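# Route the white cable around the pegs and set the plug down

## Task

Start where the white cable is anchored at its fixed corner. Lay it along one side of the frame, heading away from the arm, then along the far side, then back along the third side. Keep it just outside each corner peg and on the inner side of each middle peg. Finish with the plug resting on the table past the last corner, not looped around it, and with the hand released from it.

## Robot and tools

Robot: two arms, left_arm and right_arm, each ending in a five-finger hand. right_arm has a right hand and left_arm has its mirror image, a left hand. Base positions in the scene frame are left_arm (+0.012, +0.295, 0) m with no rotation, and right_arm (+0.047, -0.303, 0) m, turned slightly about z (quat_wxyz +1.000, 0, 0, +0.024). A two-camera stand sits behind the arms. A loose object can occasionally be nudged by something other than the robot.

Scene frame: the origin is at table height, halfway between the nominal bases. +x points out over the table, +y points toward left_arm, and +z points up. Image left and right do not match the arm names. Reported hand positions can be wrong by a few centimetres, more when the arm reaches far.

Hand point: this is the tracked point for each hand. It lies 0.05 m in front of the palm and 0.15 m from the wrist mount along the fingers. Its +z runs along straight fingers and its +y points out of the palm. On the right hand, +x runs across the palm away from the thumb. On the left hand, +x points toward the thumb. Straight fingertips reach 0.06 to 0.07 m past the point and sit 0.06 m behind it (-y). A bracket on the little-finger side of the wrist sticks out and can strike things.

Row layout: every row has 28 numbers, each in [-1, 1], and both arms must always be filled in. The first 14 numbers are left_arm: dx, dy, dz, rx, ry, rz, then little, ring, middle, index, thumb_bend, thumb_turn, force_limit, speed. The next 14 are the same list for right_arm.

Pose numbers: the six pose numbers are offsets, not poses. They are measured from that arm's current Hand target along the scene axes. 1.0 equals 0.6 m of travel or 180 degrees. rx, ry and rz form a single rotation vector, turning about the Hand target's position. Six zeros re-request the current Hand target.

Hand numbers: the eight hand numbers are absolute settings. Each finger goes from -1 (straight) to +1 (curled). thumb_bend goes from -1 (straight) to +1 (fully bent). thumb_turn goes from -1 (beside the palm) to +1 (opposite the fingers). force_limit maps -1 to about 0 N and +1 to 10 N, or 15 N for the two thumb motors. speed rises from almost zero at -1 to full speed at +0.48 and stays full above that; a full finger stroke takes 0.49 s at full speed. No value means leave unchanged. To keep a hand as it is, resend the last eight numbers actually sent to it. If nothing has been sent to it yet, use its hand_measured six plus hand_force_limit and hand_speed.

execute_actions: actions is a list of actions. Each action is a list of up to 15 rows, one row per 1/30 s step, and the last row repeats if the list is short. Every row inside one action is an offset from the Hand target at that action's start. Sending the same offset again moves the arm further. cameras lists camera names, ["all"], or []. Images are returned only for an empty actions list or when cameras are requested.

move: target is one 28-number row, or a list of up to 15 rows. All rows in the list are offsets from the same starting Hand targets. The arms follow straight paths that finish together, lasting between 0.5 s and 10 s. speed is in m/s, from 0.002 to 4.3, with a default of 0.25. blend is a corner-rounding distance in m; 0 means stop at each point. Other arguments are blocking and cameras. Paths do not avoid obstacles or the other arm. The result adds a move: line saying how it ended (done, off_target, moving, held or fault) plus any limits (paced, held).

Other tools:
- wait: seconds, from 0 to 10.
- stop: brakes a running move.
- zoom_image: takes a camera and a region [x0, y0, x1, y1] in pixels, at most 504 by 504.
- show_instructions: shows the reference pages, including a FIVE-FINGER LEFT HAND page.
- finished_scene: ends the scene. Cameras are cam_head_left, cam_head_right, cam_high, cam_low, cam_left_wrist and cam_right_wrist, each 896x504.

Results:
- end_effector_position (m) and end_effector_quat_wxyz, in the scene frame.
- Hand target: the last commanded pose after clipping; the next offsets count from here.
- hand_measured, hand_stopped_by (moving, target, force, stalled, fault) and hand_load_n (positive when the finger is pushed open). All three follow the motor order above.
- Joint positions, joint velocities and joint torques.
- Motor temperatures, plus a MOTOR HOT warning at 85 °C. At 100 °C the arm faults and drops for 30 s or more.

Behaviour to expect: the orientation command is clipped to within 40 degrees of the current orientation. Hands often settle 1 to 3 cm short of the command, usually low. If so, send the missing distance as a fresh offset. A thumb-opposed grip fits objects about 0.035 to 0.065 m thick, or handles down to 0.025 m. For a gentle grip, close slowly, at speed -0.94 or below. To squeeze harder, raise force_limit and send a target more closed than the current reading.

Avoid:
- letting the cable or plug leave the table
- letting go of anything still moving
- fast or hard contact with pegs, the frame or the table
- any contact between the two hands or arms
- paths that pass close to an arm's own base
- holding an arm stretched out or pressed against something for long, which heats the motors

Each tool is called after ">>>" as a command line: name --argument value for each argument, lists and objects as JSON in quotes; but a table of rows of numbers goes row by row, as --pt "numbers of a row", without its own name.

Reference images:

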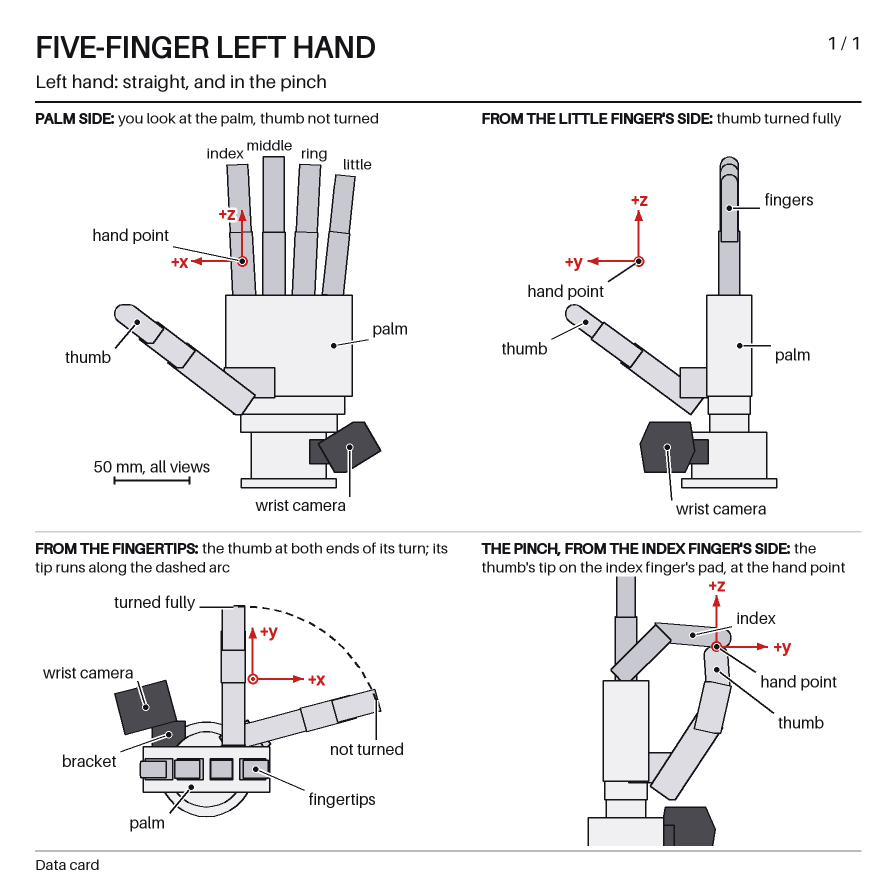

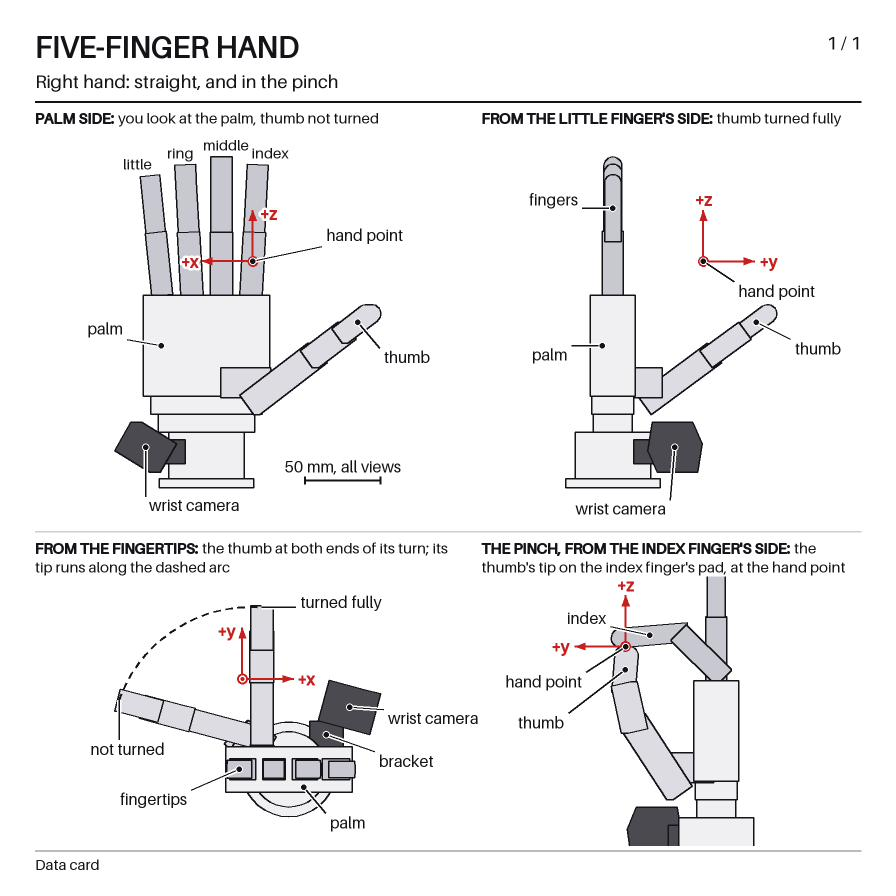

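## Session

>>> execute_actions --actions '[]'

Scene clock: 0.00 s.
left_arm: end_effector_position=(+0.3831, +0.5478, +0.1261) hand_measured=(-1.000, -1.000, -1.000, -1.000, -1.000, -1.000) hand_load_n=(+0.0, +0.0, -0.5, +0.0, +0.0, +0.0) hand_stopped_by=(target, target, target, target, target, target) hand_force_limit=0.00 hand_speed=-0.80 end_effector_quat_wxyz=(+0.440, -0.377, +0.731, -0.360) | right_arm: end_effector_position=(+0.5935, +0.0360, +0.2865) hand_measured=(-1.000, -1.000, -1.000, -1.000, -1.000, -1.000) hand_load_n=(+0.0, +0.0, +0.0, +0.0, +0.0, +0.0) hand_stopped_by=(target, target, target, target, target, target) hand_force_limit=0.00 hand_speed=-0.80 end_effector_quat_wxyz=(-0.447, +0.585, +0.468, +0.488)
Joint positions: left_arm=[0.928 1.299 0.73 -0.163 1.013 1.062] | right_arm=[0.289 1.505 1.104 0.146 -1.065 -1.729]
Joint velocities: within noise
Joint torques (N m): no reading
Motor temperatures (°C): left_arm=[32 34 31 29 29 31] | right_arm=[32 32 31 30 30 29]
Heat: left arm: hottest shoulder 34 °C; right arm: hottest waist 32 °C.
Hand target: left_arm +0.3874, +0.5536, +0.1324; +0.446, -0.373, +0.731, -0.357 | right_arm +0.5986, +0.0377, +0.2943; -0.445, +0.580, +0.470, +0.494

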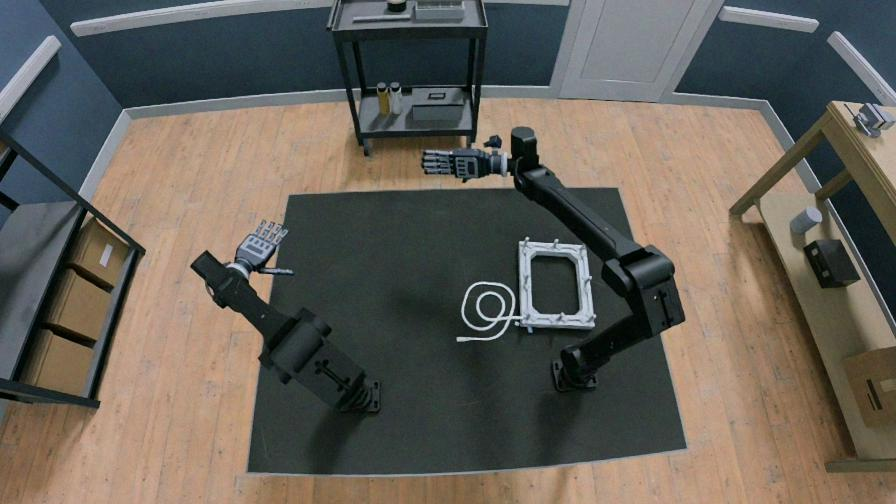

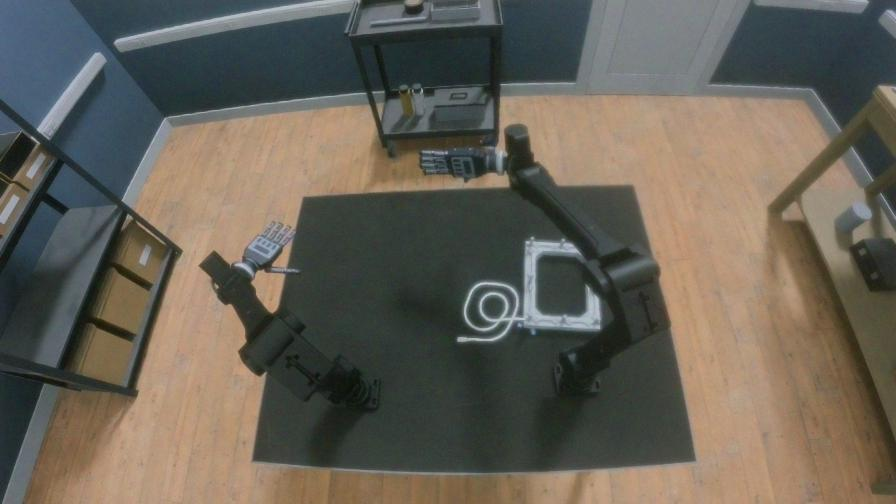

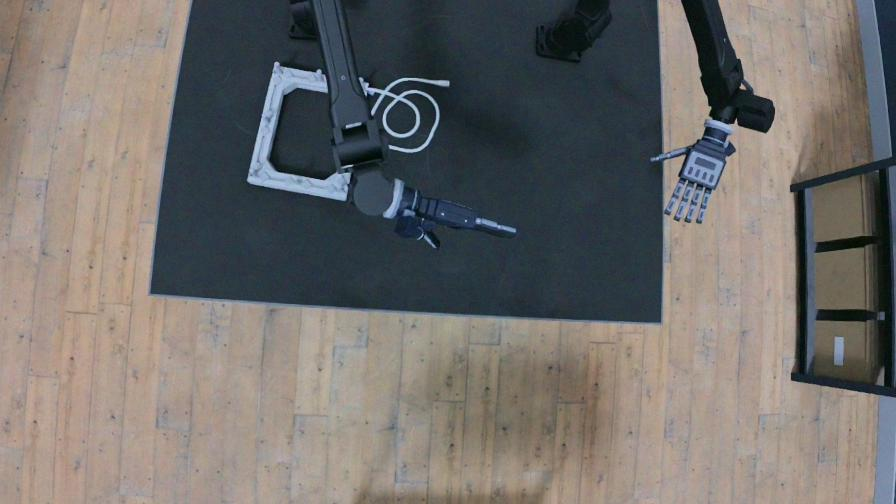

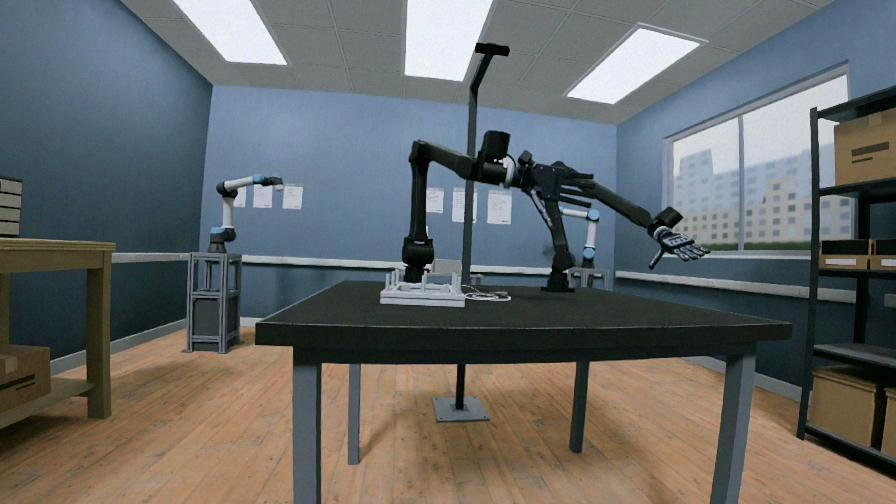

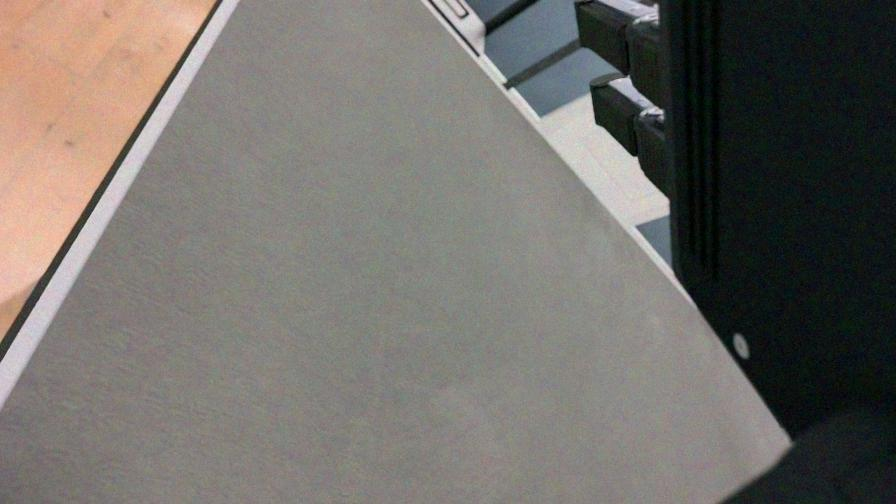

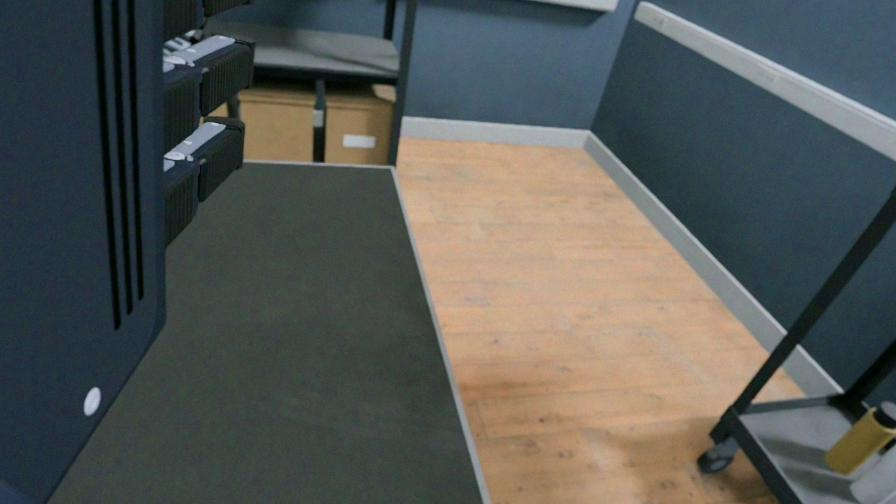

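>>> zoom_image --camera "cam_head_left" --region '[440, 220, 640, 350]'

>>> zoom_image --camera "cam_head_right" --region '[440, 220, 640, 350]'

>>> zoom_image --camera "cam_high" --region '[230, 50, 480, 210]'

>>> zoom_image --camera "cam_low" --region '[360, 240, 560, 320]'

Scaled by 2.520 from the camera's 896x504 image, which has a finer 1280x720 frame.

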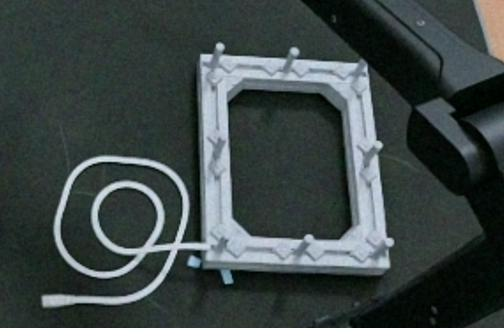

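Scaled by 2.520 from the camera's 896x504 image, which has a finer 1280x720 frame.

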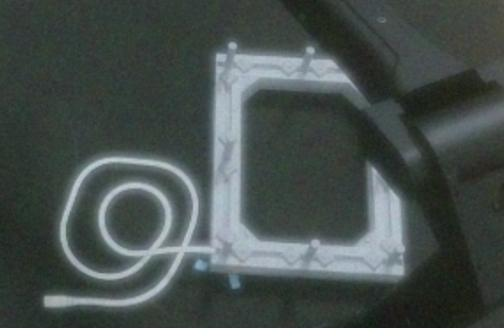

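Scaled by 2.016 from the camera's 896x504 image, which has a finer 1280x720 frame.

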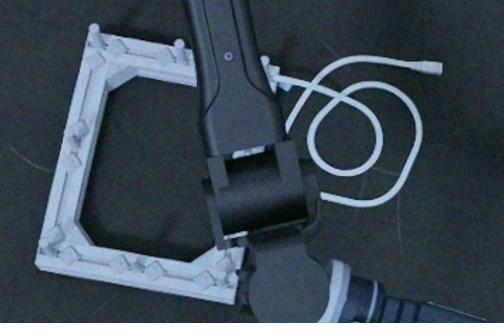

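Scaled by 2.520 from the camera's 896x504 image, which has a finer 1280x720 frame.

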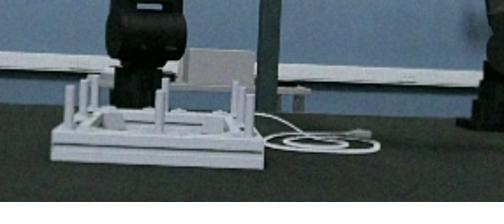

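>>> move --target '[0,0,0,0,0,0,-1,-1,-1,-1,-1,-1,0,-0.8,-0.25,-1.0,0.02,0,0,-0.36,-1,-1,-1,-1,-1,-1,0,-0.8]' --speed 0.4 --cameras '["all"]'

Scene clock: 68.13 s.
left_arm: end_effector_position=(+0.3831, +0.5478, +0.1261) hand_measured=(-1.000, -1.000, -1.000, -1.000, -1.000, -1.000) hand_load_n=(+0.0, +0.0, +0.0, +0.0, +0.0, +0.0) hand_stopped_by=(target, target, target, target, target, target) hand_force_limit=0.00 hand_speed=-0.80 end_effector_quat_wxyz=(+0.440, -0.377, +0.731, -0.360) | right_arm: end_effector_position=(+0.4463, -0.5404, +0.2861) hand_measured=(-1.000, -1.000, -1.000, -1.000, -1.000, -1.000) hand_load_n=(+0.0, +0.0, +0.0, +0.0, +0.0, +0.0) hand_stopped_by=(target, target, target, target, target, target) hand_force_limit=0.00 hand_speed=-0.80 end_effector_quat_wxyz=(-0.124, +0.746, +0.075, +0.650)
Joint positions: left_arm=[0.928 1.299 0.73 -0.163 1.013 1.062] | right_arm=[-0.908 1.01 0.692 0.019 -1.132 -1.755]
Joint torques (N m): left_arm=[1.03 -7.88 8.64 1.24 0.57 0.09] | right_arm=[-0.09 -4.95 10.7 1.11 -0.4 -0.21]
Motor temperatures (°C): left_arm=[32 35 42 29 29 30] | right_arm=[32 35 40 30 30 29]
Heat: left arm: hottest elbow 42 °C; right arm: hottest elbow 40 °C.
Hand target: left_arm +0.3874, +0.5536, +0.1324; +0.446, -0.373, +0.731, -0.357 | right_arm +0.4519, -0.5492, +0.3062; -0.111, +0.742, +0.087, +0.656
Off the commanded pose: left_arm 0.010 m, 1 deg | right_arm 0.023 m, 2 deg.
move: off_target (right_arm)

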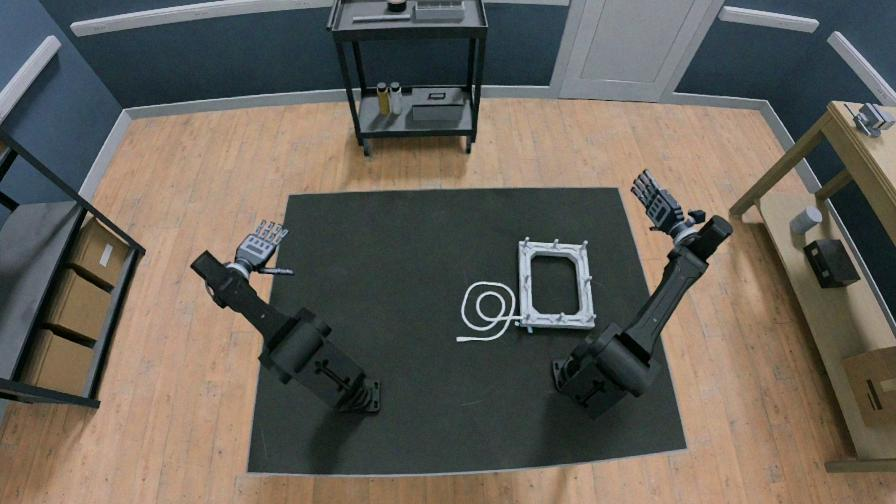

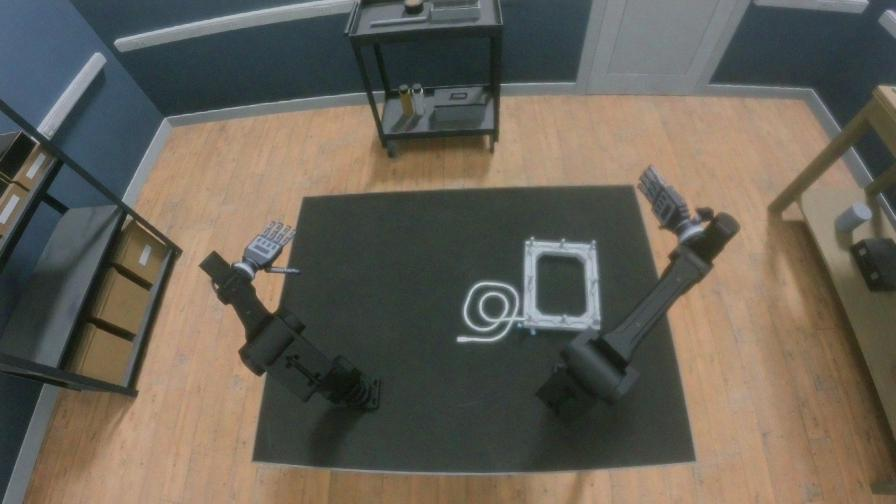

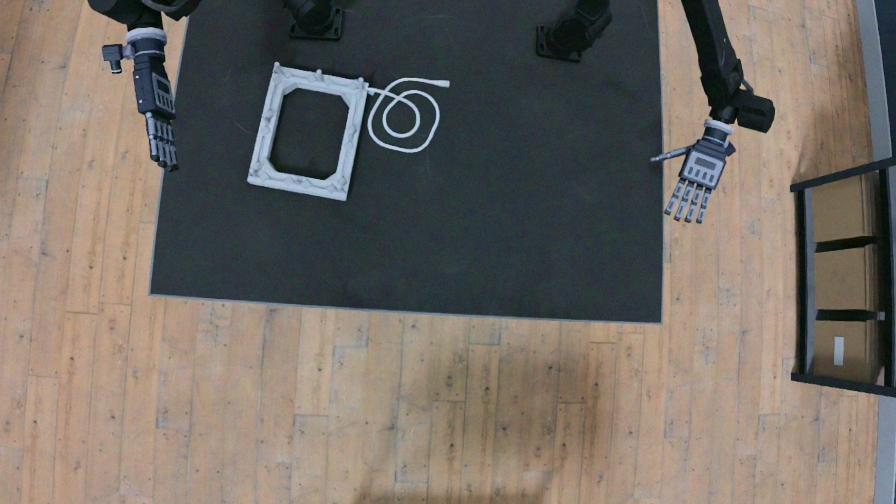

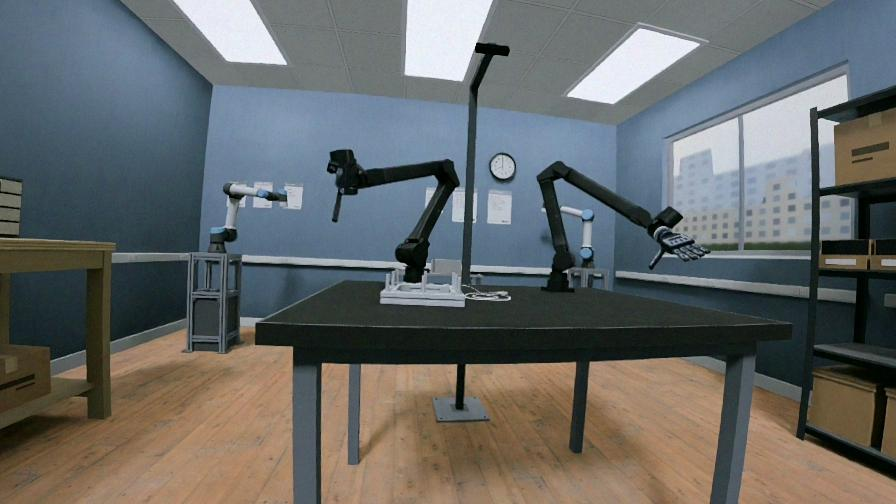

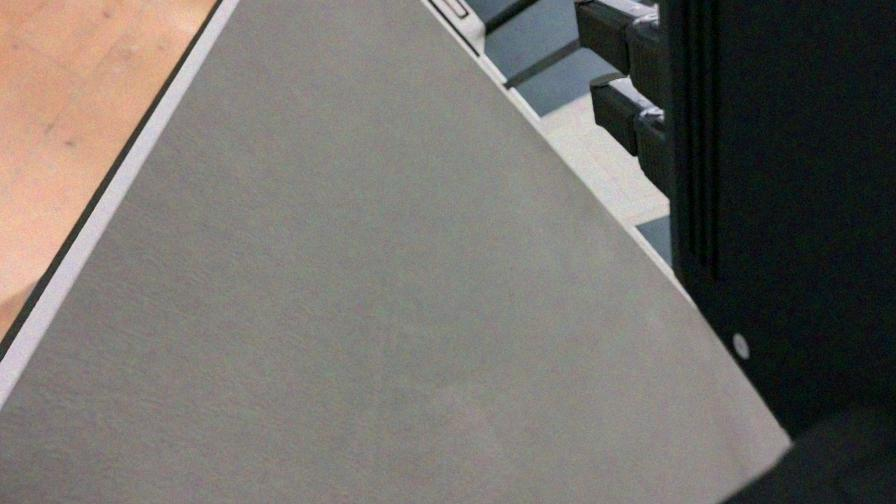

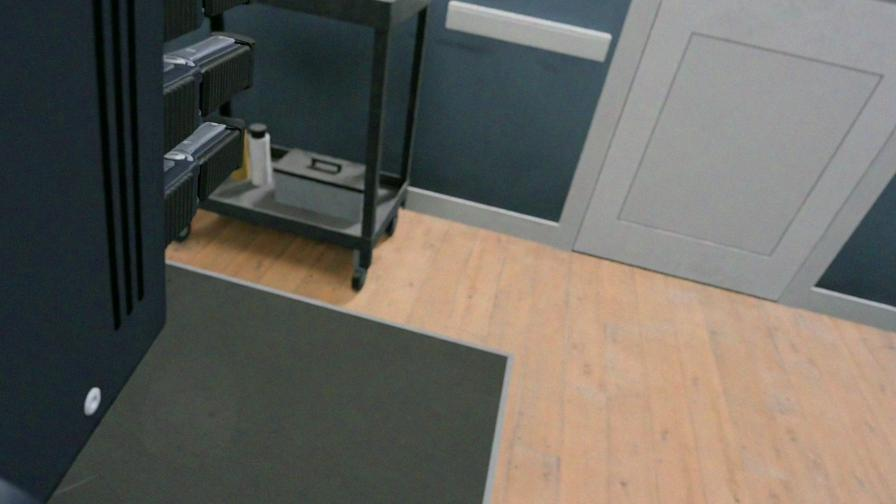

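>>> zoom_image --camera "cam_high" --region '[235, 50, 465, 210]'

>>> zoom_image --camera "cam_head_right" --region '[440, 225, 620, 350]'

>>> zoom_image --camera "cam_head_left" --region '[440, 225, 620, 350]'

Scaled by 2.191 from the camera's 896x504 image, which has a finer 1280x720 frame.

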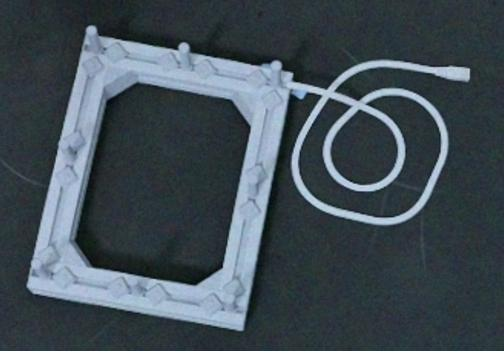

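Scaled by 2.800 from the camera's 896x504 image, which has a finer 1280x720 frame.

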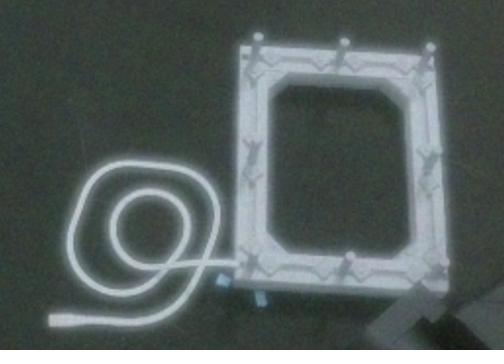

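Scaled by 2.800 from the camera's 896x504 image, which has a finer 1280x720 frame.

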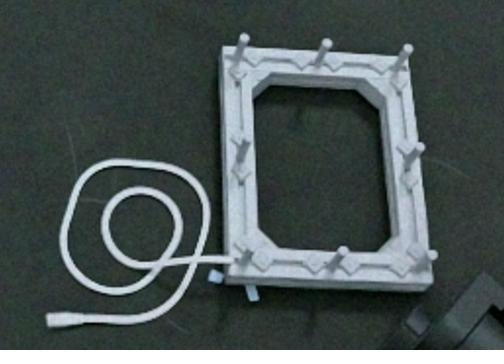

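>>> zoom_image --camera "cam_high" --region '[240, 0, 600, 200]'

>>> zoom_image --camera "cam_head_left" --region '[320, 220, 640, 420]'

Scaled by 1.400 from the camera's 896x504 image, which has a finer 1280x720 frame.

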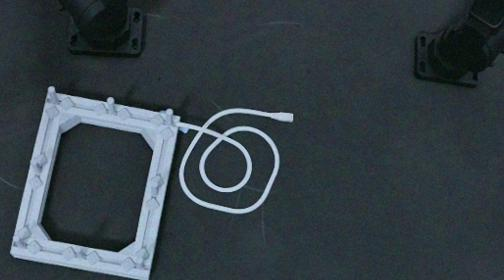

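Scaled by 1.575 from the camera's 896x504 image, which has a finer 1280x720 frame.

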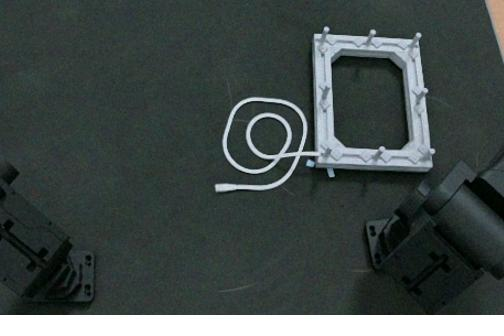

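>>> move --target '[-0.229,-0.65,0.30,0.154,0.257,-0.306,-1,-1,-1,-1,-1,-1,0,-0.8,0,0,0,0,0,0,-1,-1,-1,-1,-1,-1,0,-0.8]' --speed 0.3 --cameras '["all"]'

Scene clock: 205.47 s.
left_arm: end_effector_position=(+0.2457, +0.1686, +0.3001) hand_measured=(-1.000, -1.000, -1.000, -1.000, -1.000, -1.000) hand_load_n=(+0.0, +0.0, +0.0, +0.0, +0.0, +0.0) hand_stopped_by=(target, target, target, target, target, target) hand_force_limit=0.00 hand_speed=-0.80 end_effector_quat_wxyz=(-0.006, +0.000, +0.985, -0.172) | right_arm: end_effector_position=(+0.4463, -0.5404, +0.2861) hand_measured=(-1.000, -1.000, -1.000, -1.000, -1.000, -1.000) hand_load_n=(+0.0, +0.0, +0.0, +0.0, +0.5, +0.0) hand_stopped_by=(target, target, target, target, target, target) hand_force_limit=0.00 hand_speed=-0.80 end_effector_quat_wxyz=(-0.123, +0.746, +0.076, +0.650)
Joint positions: left_arm=[-0.413 1.093 1.299 -1.646 0.321 1.138] | right_arm=[-0.908 1.01 0.692 0.019 -1.132 -1.756]
Joint torques (N m): left_arm=[0.21 -4.6 10.63 -0.08 0.18 -0.08] | right_arm=[-0.91 -4.95 10.54 1.36 -0.42 -0.25]
Heat: left arm: hottest elbow 46 °C; right arm: hottest elbow 44 °C.
Hand target: left_arm +0.2500, +0.1636, +0.3123; +0.000, +0.000, +0.985, -0.174 | right_arm +0.4519, -0.5492, +0.3062; -0.111, +0.742, +0.086, +0.656
Off the commanded pose: left_arm 0.014 m, 1 deg | right_arm 0.023 m, 2 deg.
move: off_target (left_arm, right_arm)

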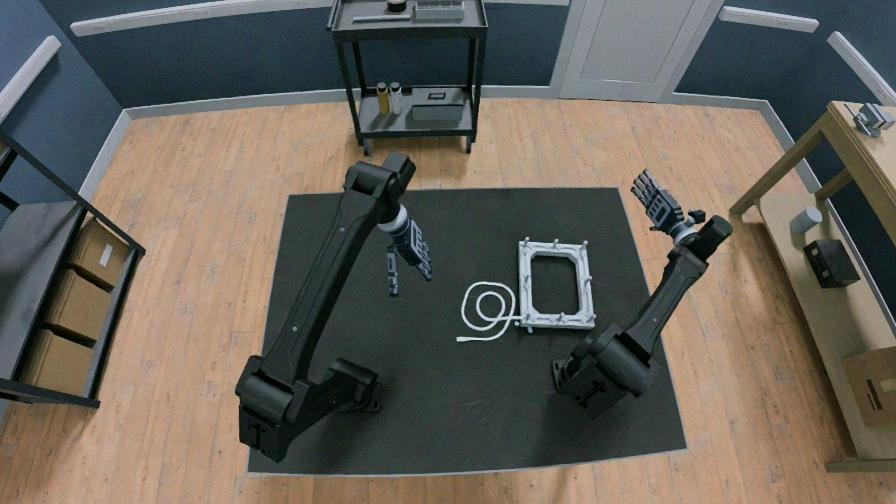

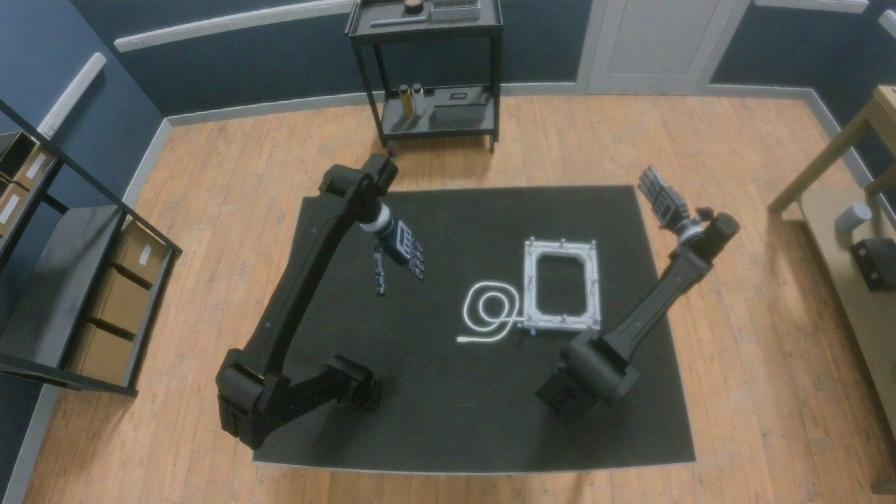

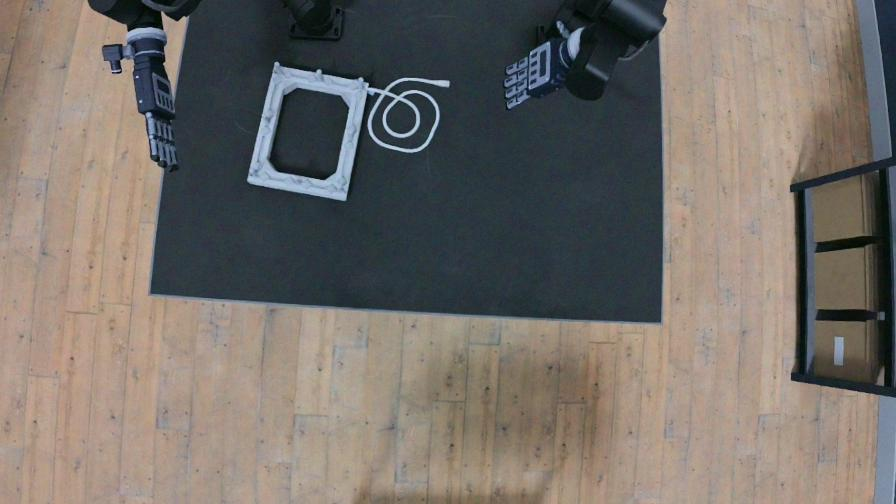

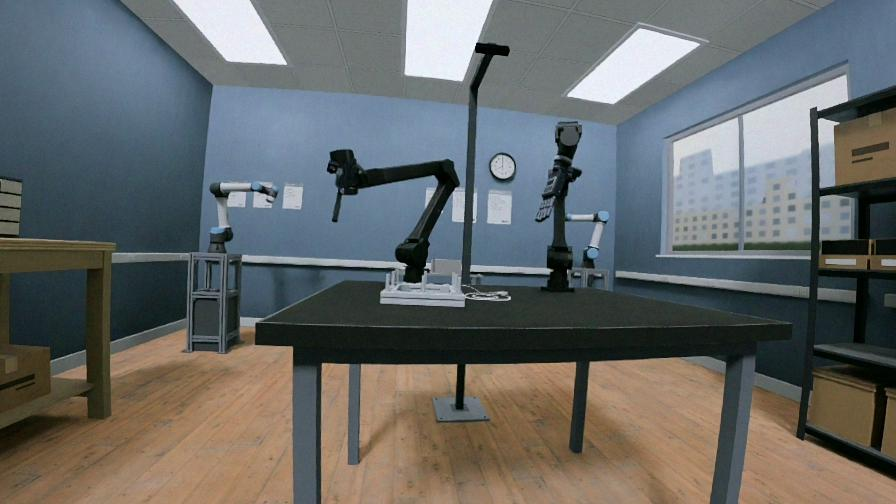

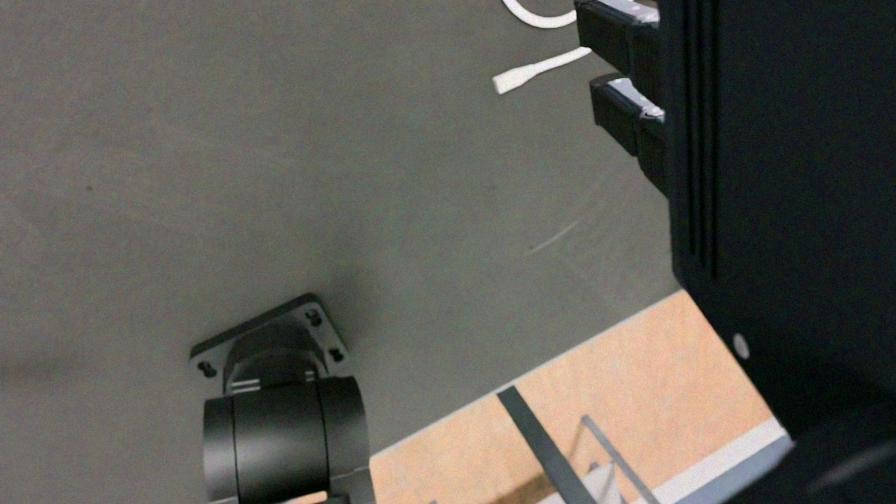

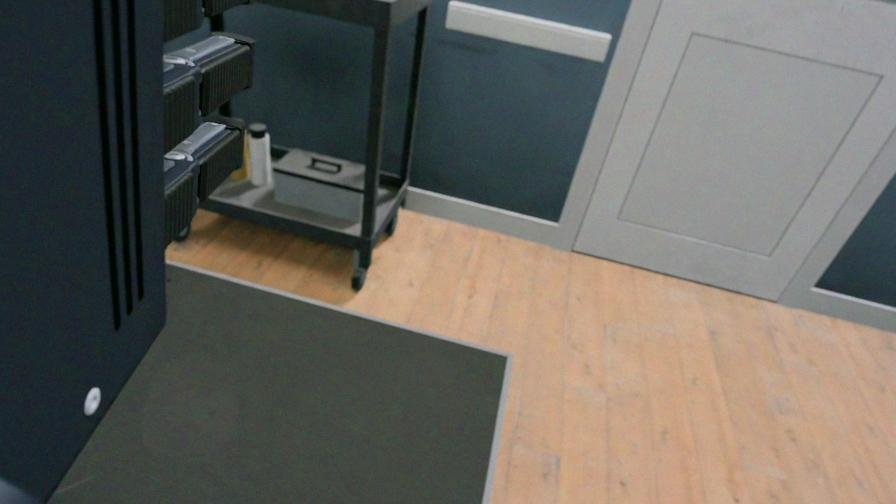

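>>> move --target '[0.08,-0.40,0.05,0,0,0,-1,-1,-1,-1,-1,-1,0,-0.8,0,0,0,0,0,0,-1,-1,-1,-1,-1,-1,0,-0.8]' --speed 0.3 --cameras '["cam_head_left","cam_high","cam_left_wrist"]'

Scene clock: 215.27 s.
left_arm: end_effector_position=(+0.2954, -0.0698, +0.3339) hand_measured=(-1.000, -1.000, -1.000, -1.000, -1.000, -1.000) hand_load_n=(+0.0, +0.0, +0.0, +0.0, +0.0, +0.0) hand_stopped_by=(target, target, target, target, target, target) hand_force_limit=0.00 hand_speed=-0.80 end_effector_quat_wxyz=(-0.003, +0.004, +0.985, -0.170) | right_arm: end_effector_position=(+0.4463, -0.5404, +0.2861) hand_measured=(-1.000, -1.000, -1.000, -1.000, -1.000, -1.000) hand_load_n=(+0.0, +0.0, +0.0, +0.0, +0.5, +0.0) hand_stopped_by=(target, target, target, target, target, target) hand_force_limit=0.00 hand_speed=-0.80 end_effector_quat_wxyz=(-0.123, +0.746, +0.076, +0.650)
Joint positions: left_arm=[-0.847 1.566 1.829 -1.578 0.23 0.702] | right_arm=[-0.908 1.01 0.692 0.019 -1.132 -1.756]
Joint torques (N m): left_arm=[0.56 -11.87 10.71 0.05 0.11 -0.04] | right_arm=[-0.91 -4.42 10.54 1.22 -0.37 -0.25]
Heat: left arm: hottest elbow 46 °C; right arm: hottest elbow 44 °C.
Hand target: left_arm +0.2981, -0.0763, +0.3422; +0.000, +0.000, +0.985, -0.174 | right_arm +0.4519, -0.5492, +0.3062; -0.111, +0.742, +0.086, +0.656
Off the commanded pose: left_arm 0.011 m, 1 deg | right_arm 0.023 m, 2 deg.
move: off_target (left_arm, right_arm)
Images, in order (width x height): cam_head_left 896x504, cam_high 896x504, cam_left_wrist 896x504.

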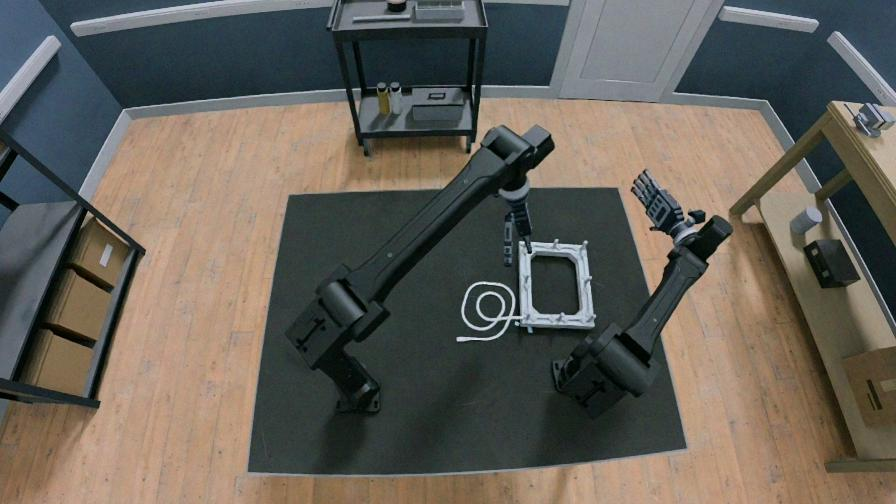

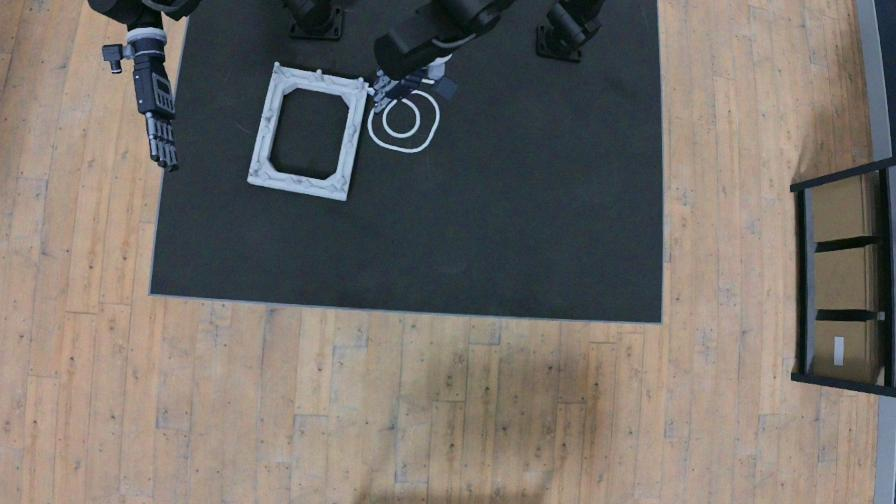

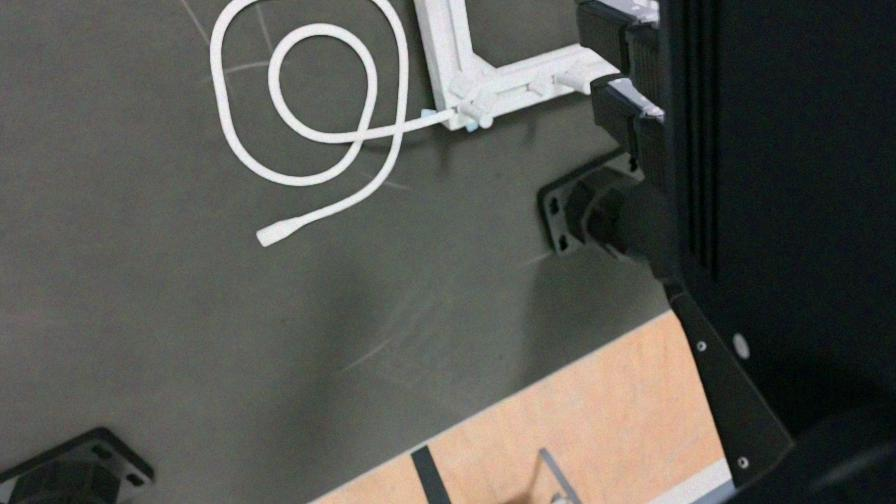

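>>> move --target '[0.25,-0.20,0.02,0,0,0,-1,-1,-1,-1,-1,-1,0,-0.8,0,0,0,0,0,0,-1,-1,-1,-1,-1,-1,0,-0.8]' --speed 0.3 --cameras '["cam_head_left","cam_high","cam_left_wrist"]'

Scene clock: 223.07 s.
left_arm: end_effector_position=(+0.4429, -0.1951, +0.3530) hand_measured=(-1.000, -1.000, -1.000, -1.000, -1.000, -1.000) hand_load_n=(+0.0, +0.0, +0.0, +0.0, +0.0, +0.0) hand_stopped_by=(target, target, target, target, target, target) hand_force_limit=0.00 hand_speed=-0.80 end_effector_quat_wxyz=(+0.059, -0.005, +0.969, -0.241) | right_arm: end_effector_position=(+0.4463, -0.5404, +0.2861) hand_measured=(-1.000, -1.000, -1.000, -1.000, -1.000, -1.000) hand_load_n=(+0.0, +0.0, +0.0, +0.0, +0.0, +0.0) hand_stopped_by=(target, target, target, target, target, target) hand_force_limit=0.00 hand_speed=-0.80 end_effector_quat_wxyz=(-0.123, +0.746, +0.076, +0.650)
Joint positions: left_arm=[-0.801 2.093 2.634 -1.669 0.244 0.705] | right_arm=[-0.908 1.01 0.692 0.019 -1.132 -1.756]
Joint torques (N m): left_arm=[1.26 -18.14 10 0.4 0.29 0.08] | right_arm=[-0.62 -4.66 10.32 1.39 -0.37 -0.29]
Motor temperatures (°C): left_arm=[32 35 47 29 29 30] | right_arm=[31 33 44 30 30 28]
Heat: left arm: hottest elbow 47 °C; right arm: hottest elbow 44 °C.
Hand target: left_arm +0.4481, -0.1963, +0.3543; +0.000, +0.000, +0.985, -0.174 | right_arm +0.4519, -0.5492, +0.3062; -0.111, +0.742, +0.086, +0.656
Off the commanded pose: left_arm 0.005 m, 10 deg | right_arm 0.023 m, 2 deg.
joint sent to its limit (left arm) — joint 4 (wrist pitch), lower limit. The joint targets are off in orientation, not in position.
move: off_target (left_arm, right_arm)
Images, in order (width x height): cam_head_left 896x504, cam_high 896x504, cam_left_wrist 896x504.

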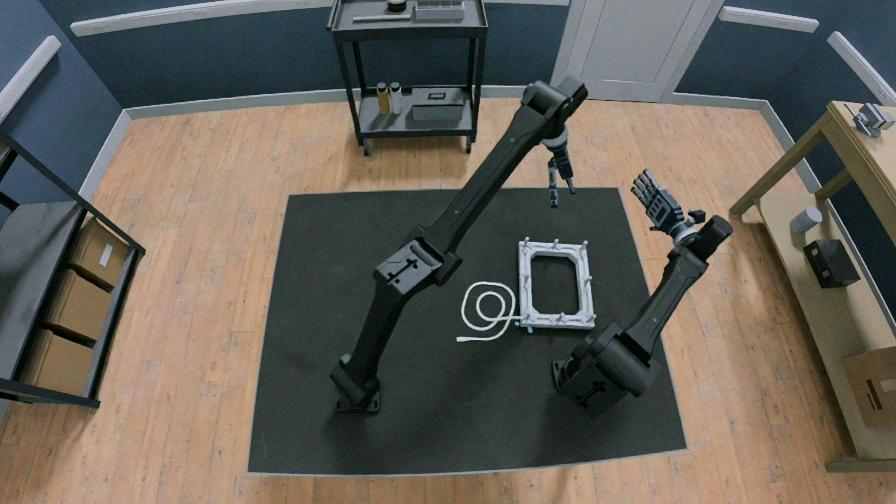

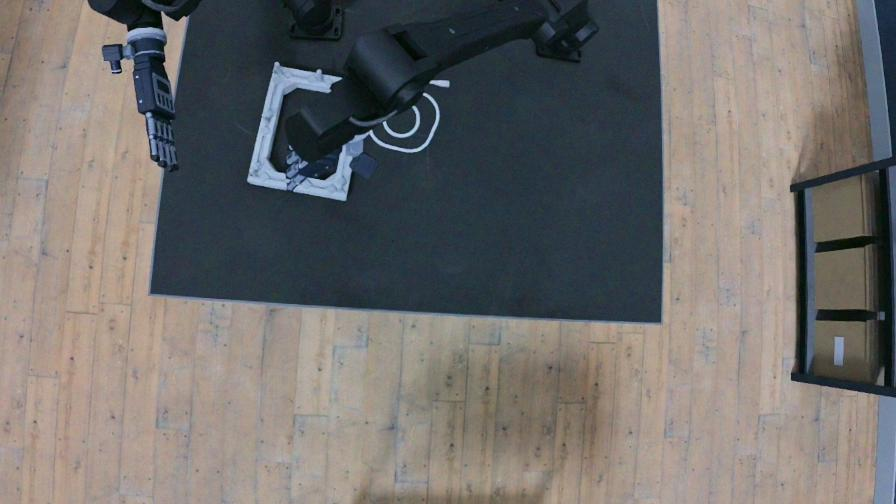

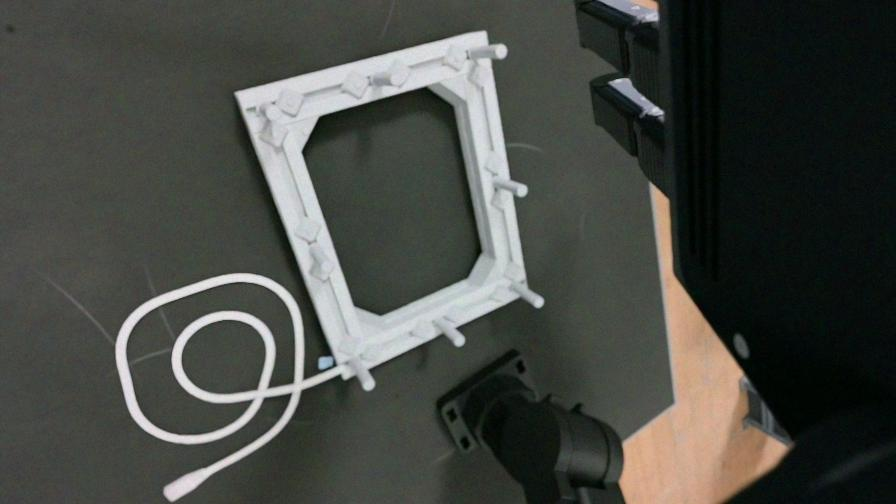

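Excellent view.

>>> zoom_image --camera "cam_left_wrist" --region '[90, 20, 340, 200]'

>>> zoom_image --camera "cam_left_wrist" --region '[280, 20, 560, 220]'

>>> zoom_image --camera "cam_left_wrist" --region '[280, 200, 560, 400]'

Scaled by 2.016 from the camera's 896x504 image, which has a finer 1280x720 frame.

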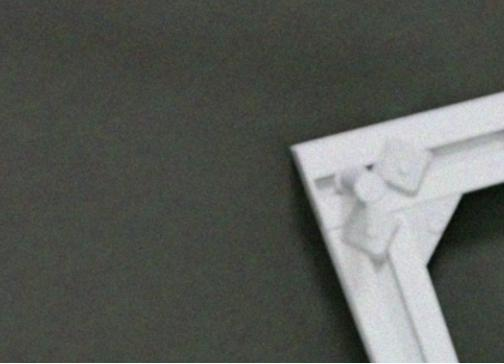

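Scaled by 1.800 from the camera's 896x504 image, which has a finer 1280x720 frame.

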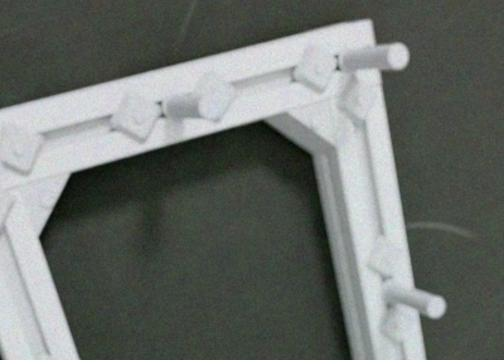

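Scaled by 1.800 from the camera's 896x504 image, which has a finer 1280x720 frame.

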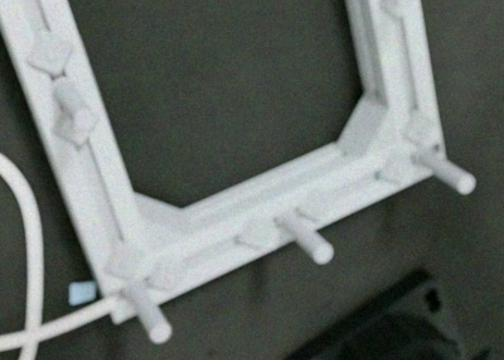

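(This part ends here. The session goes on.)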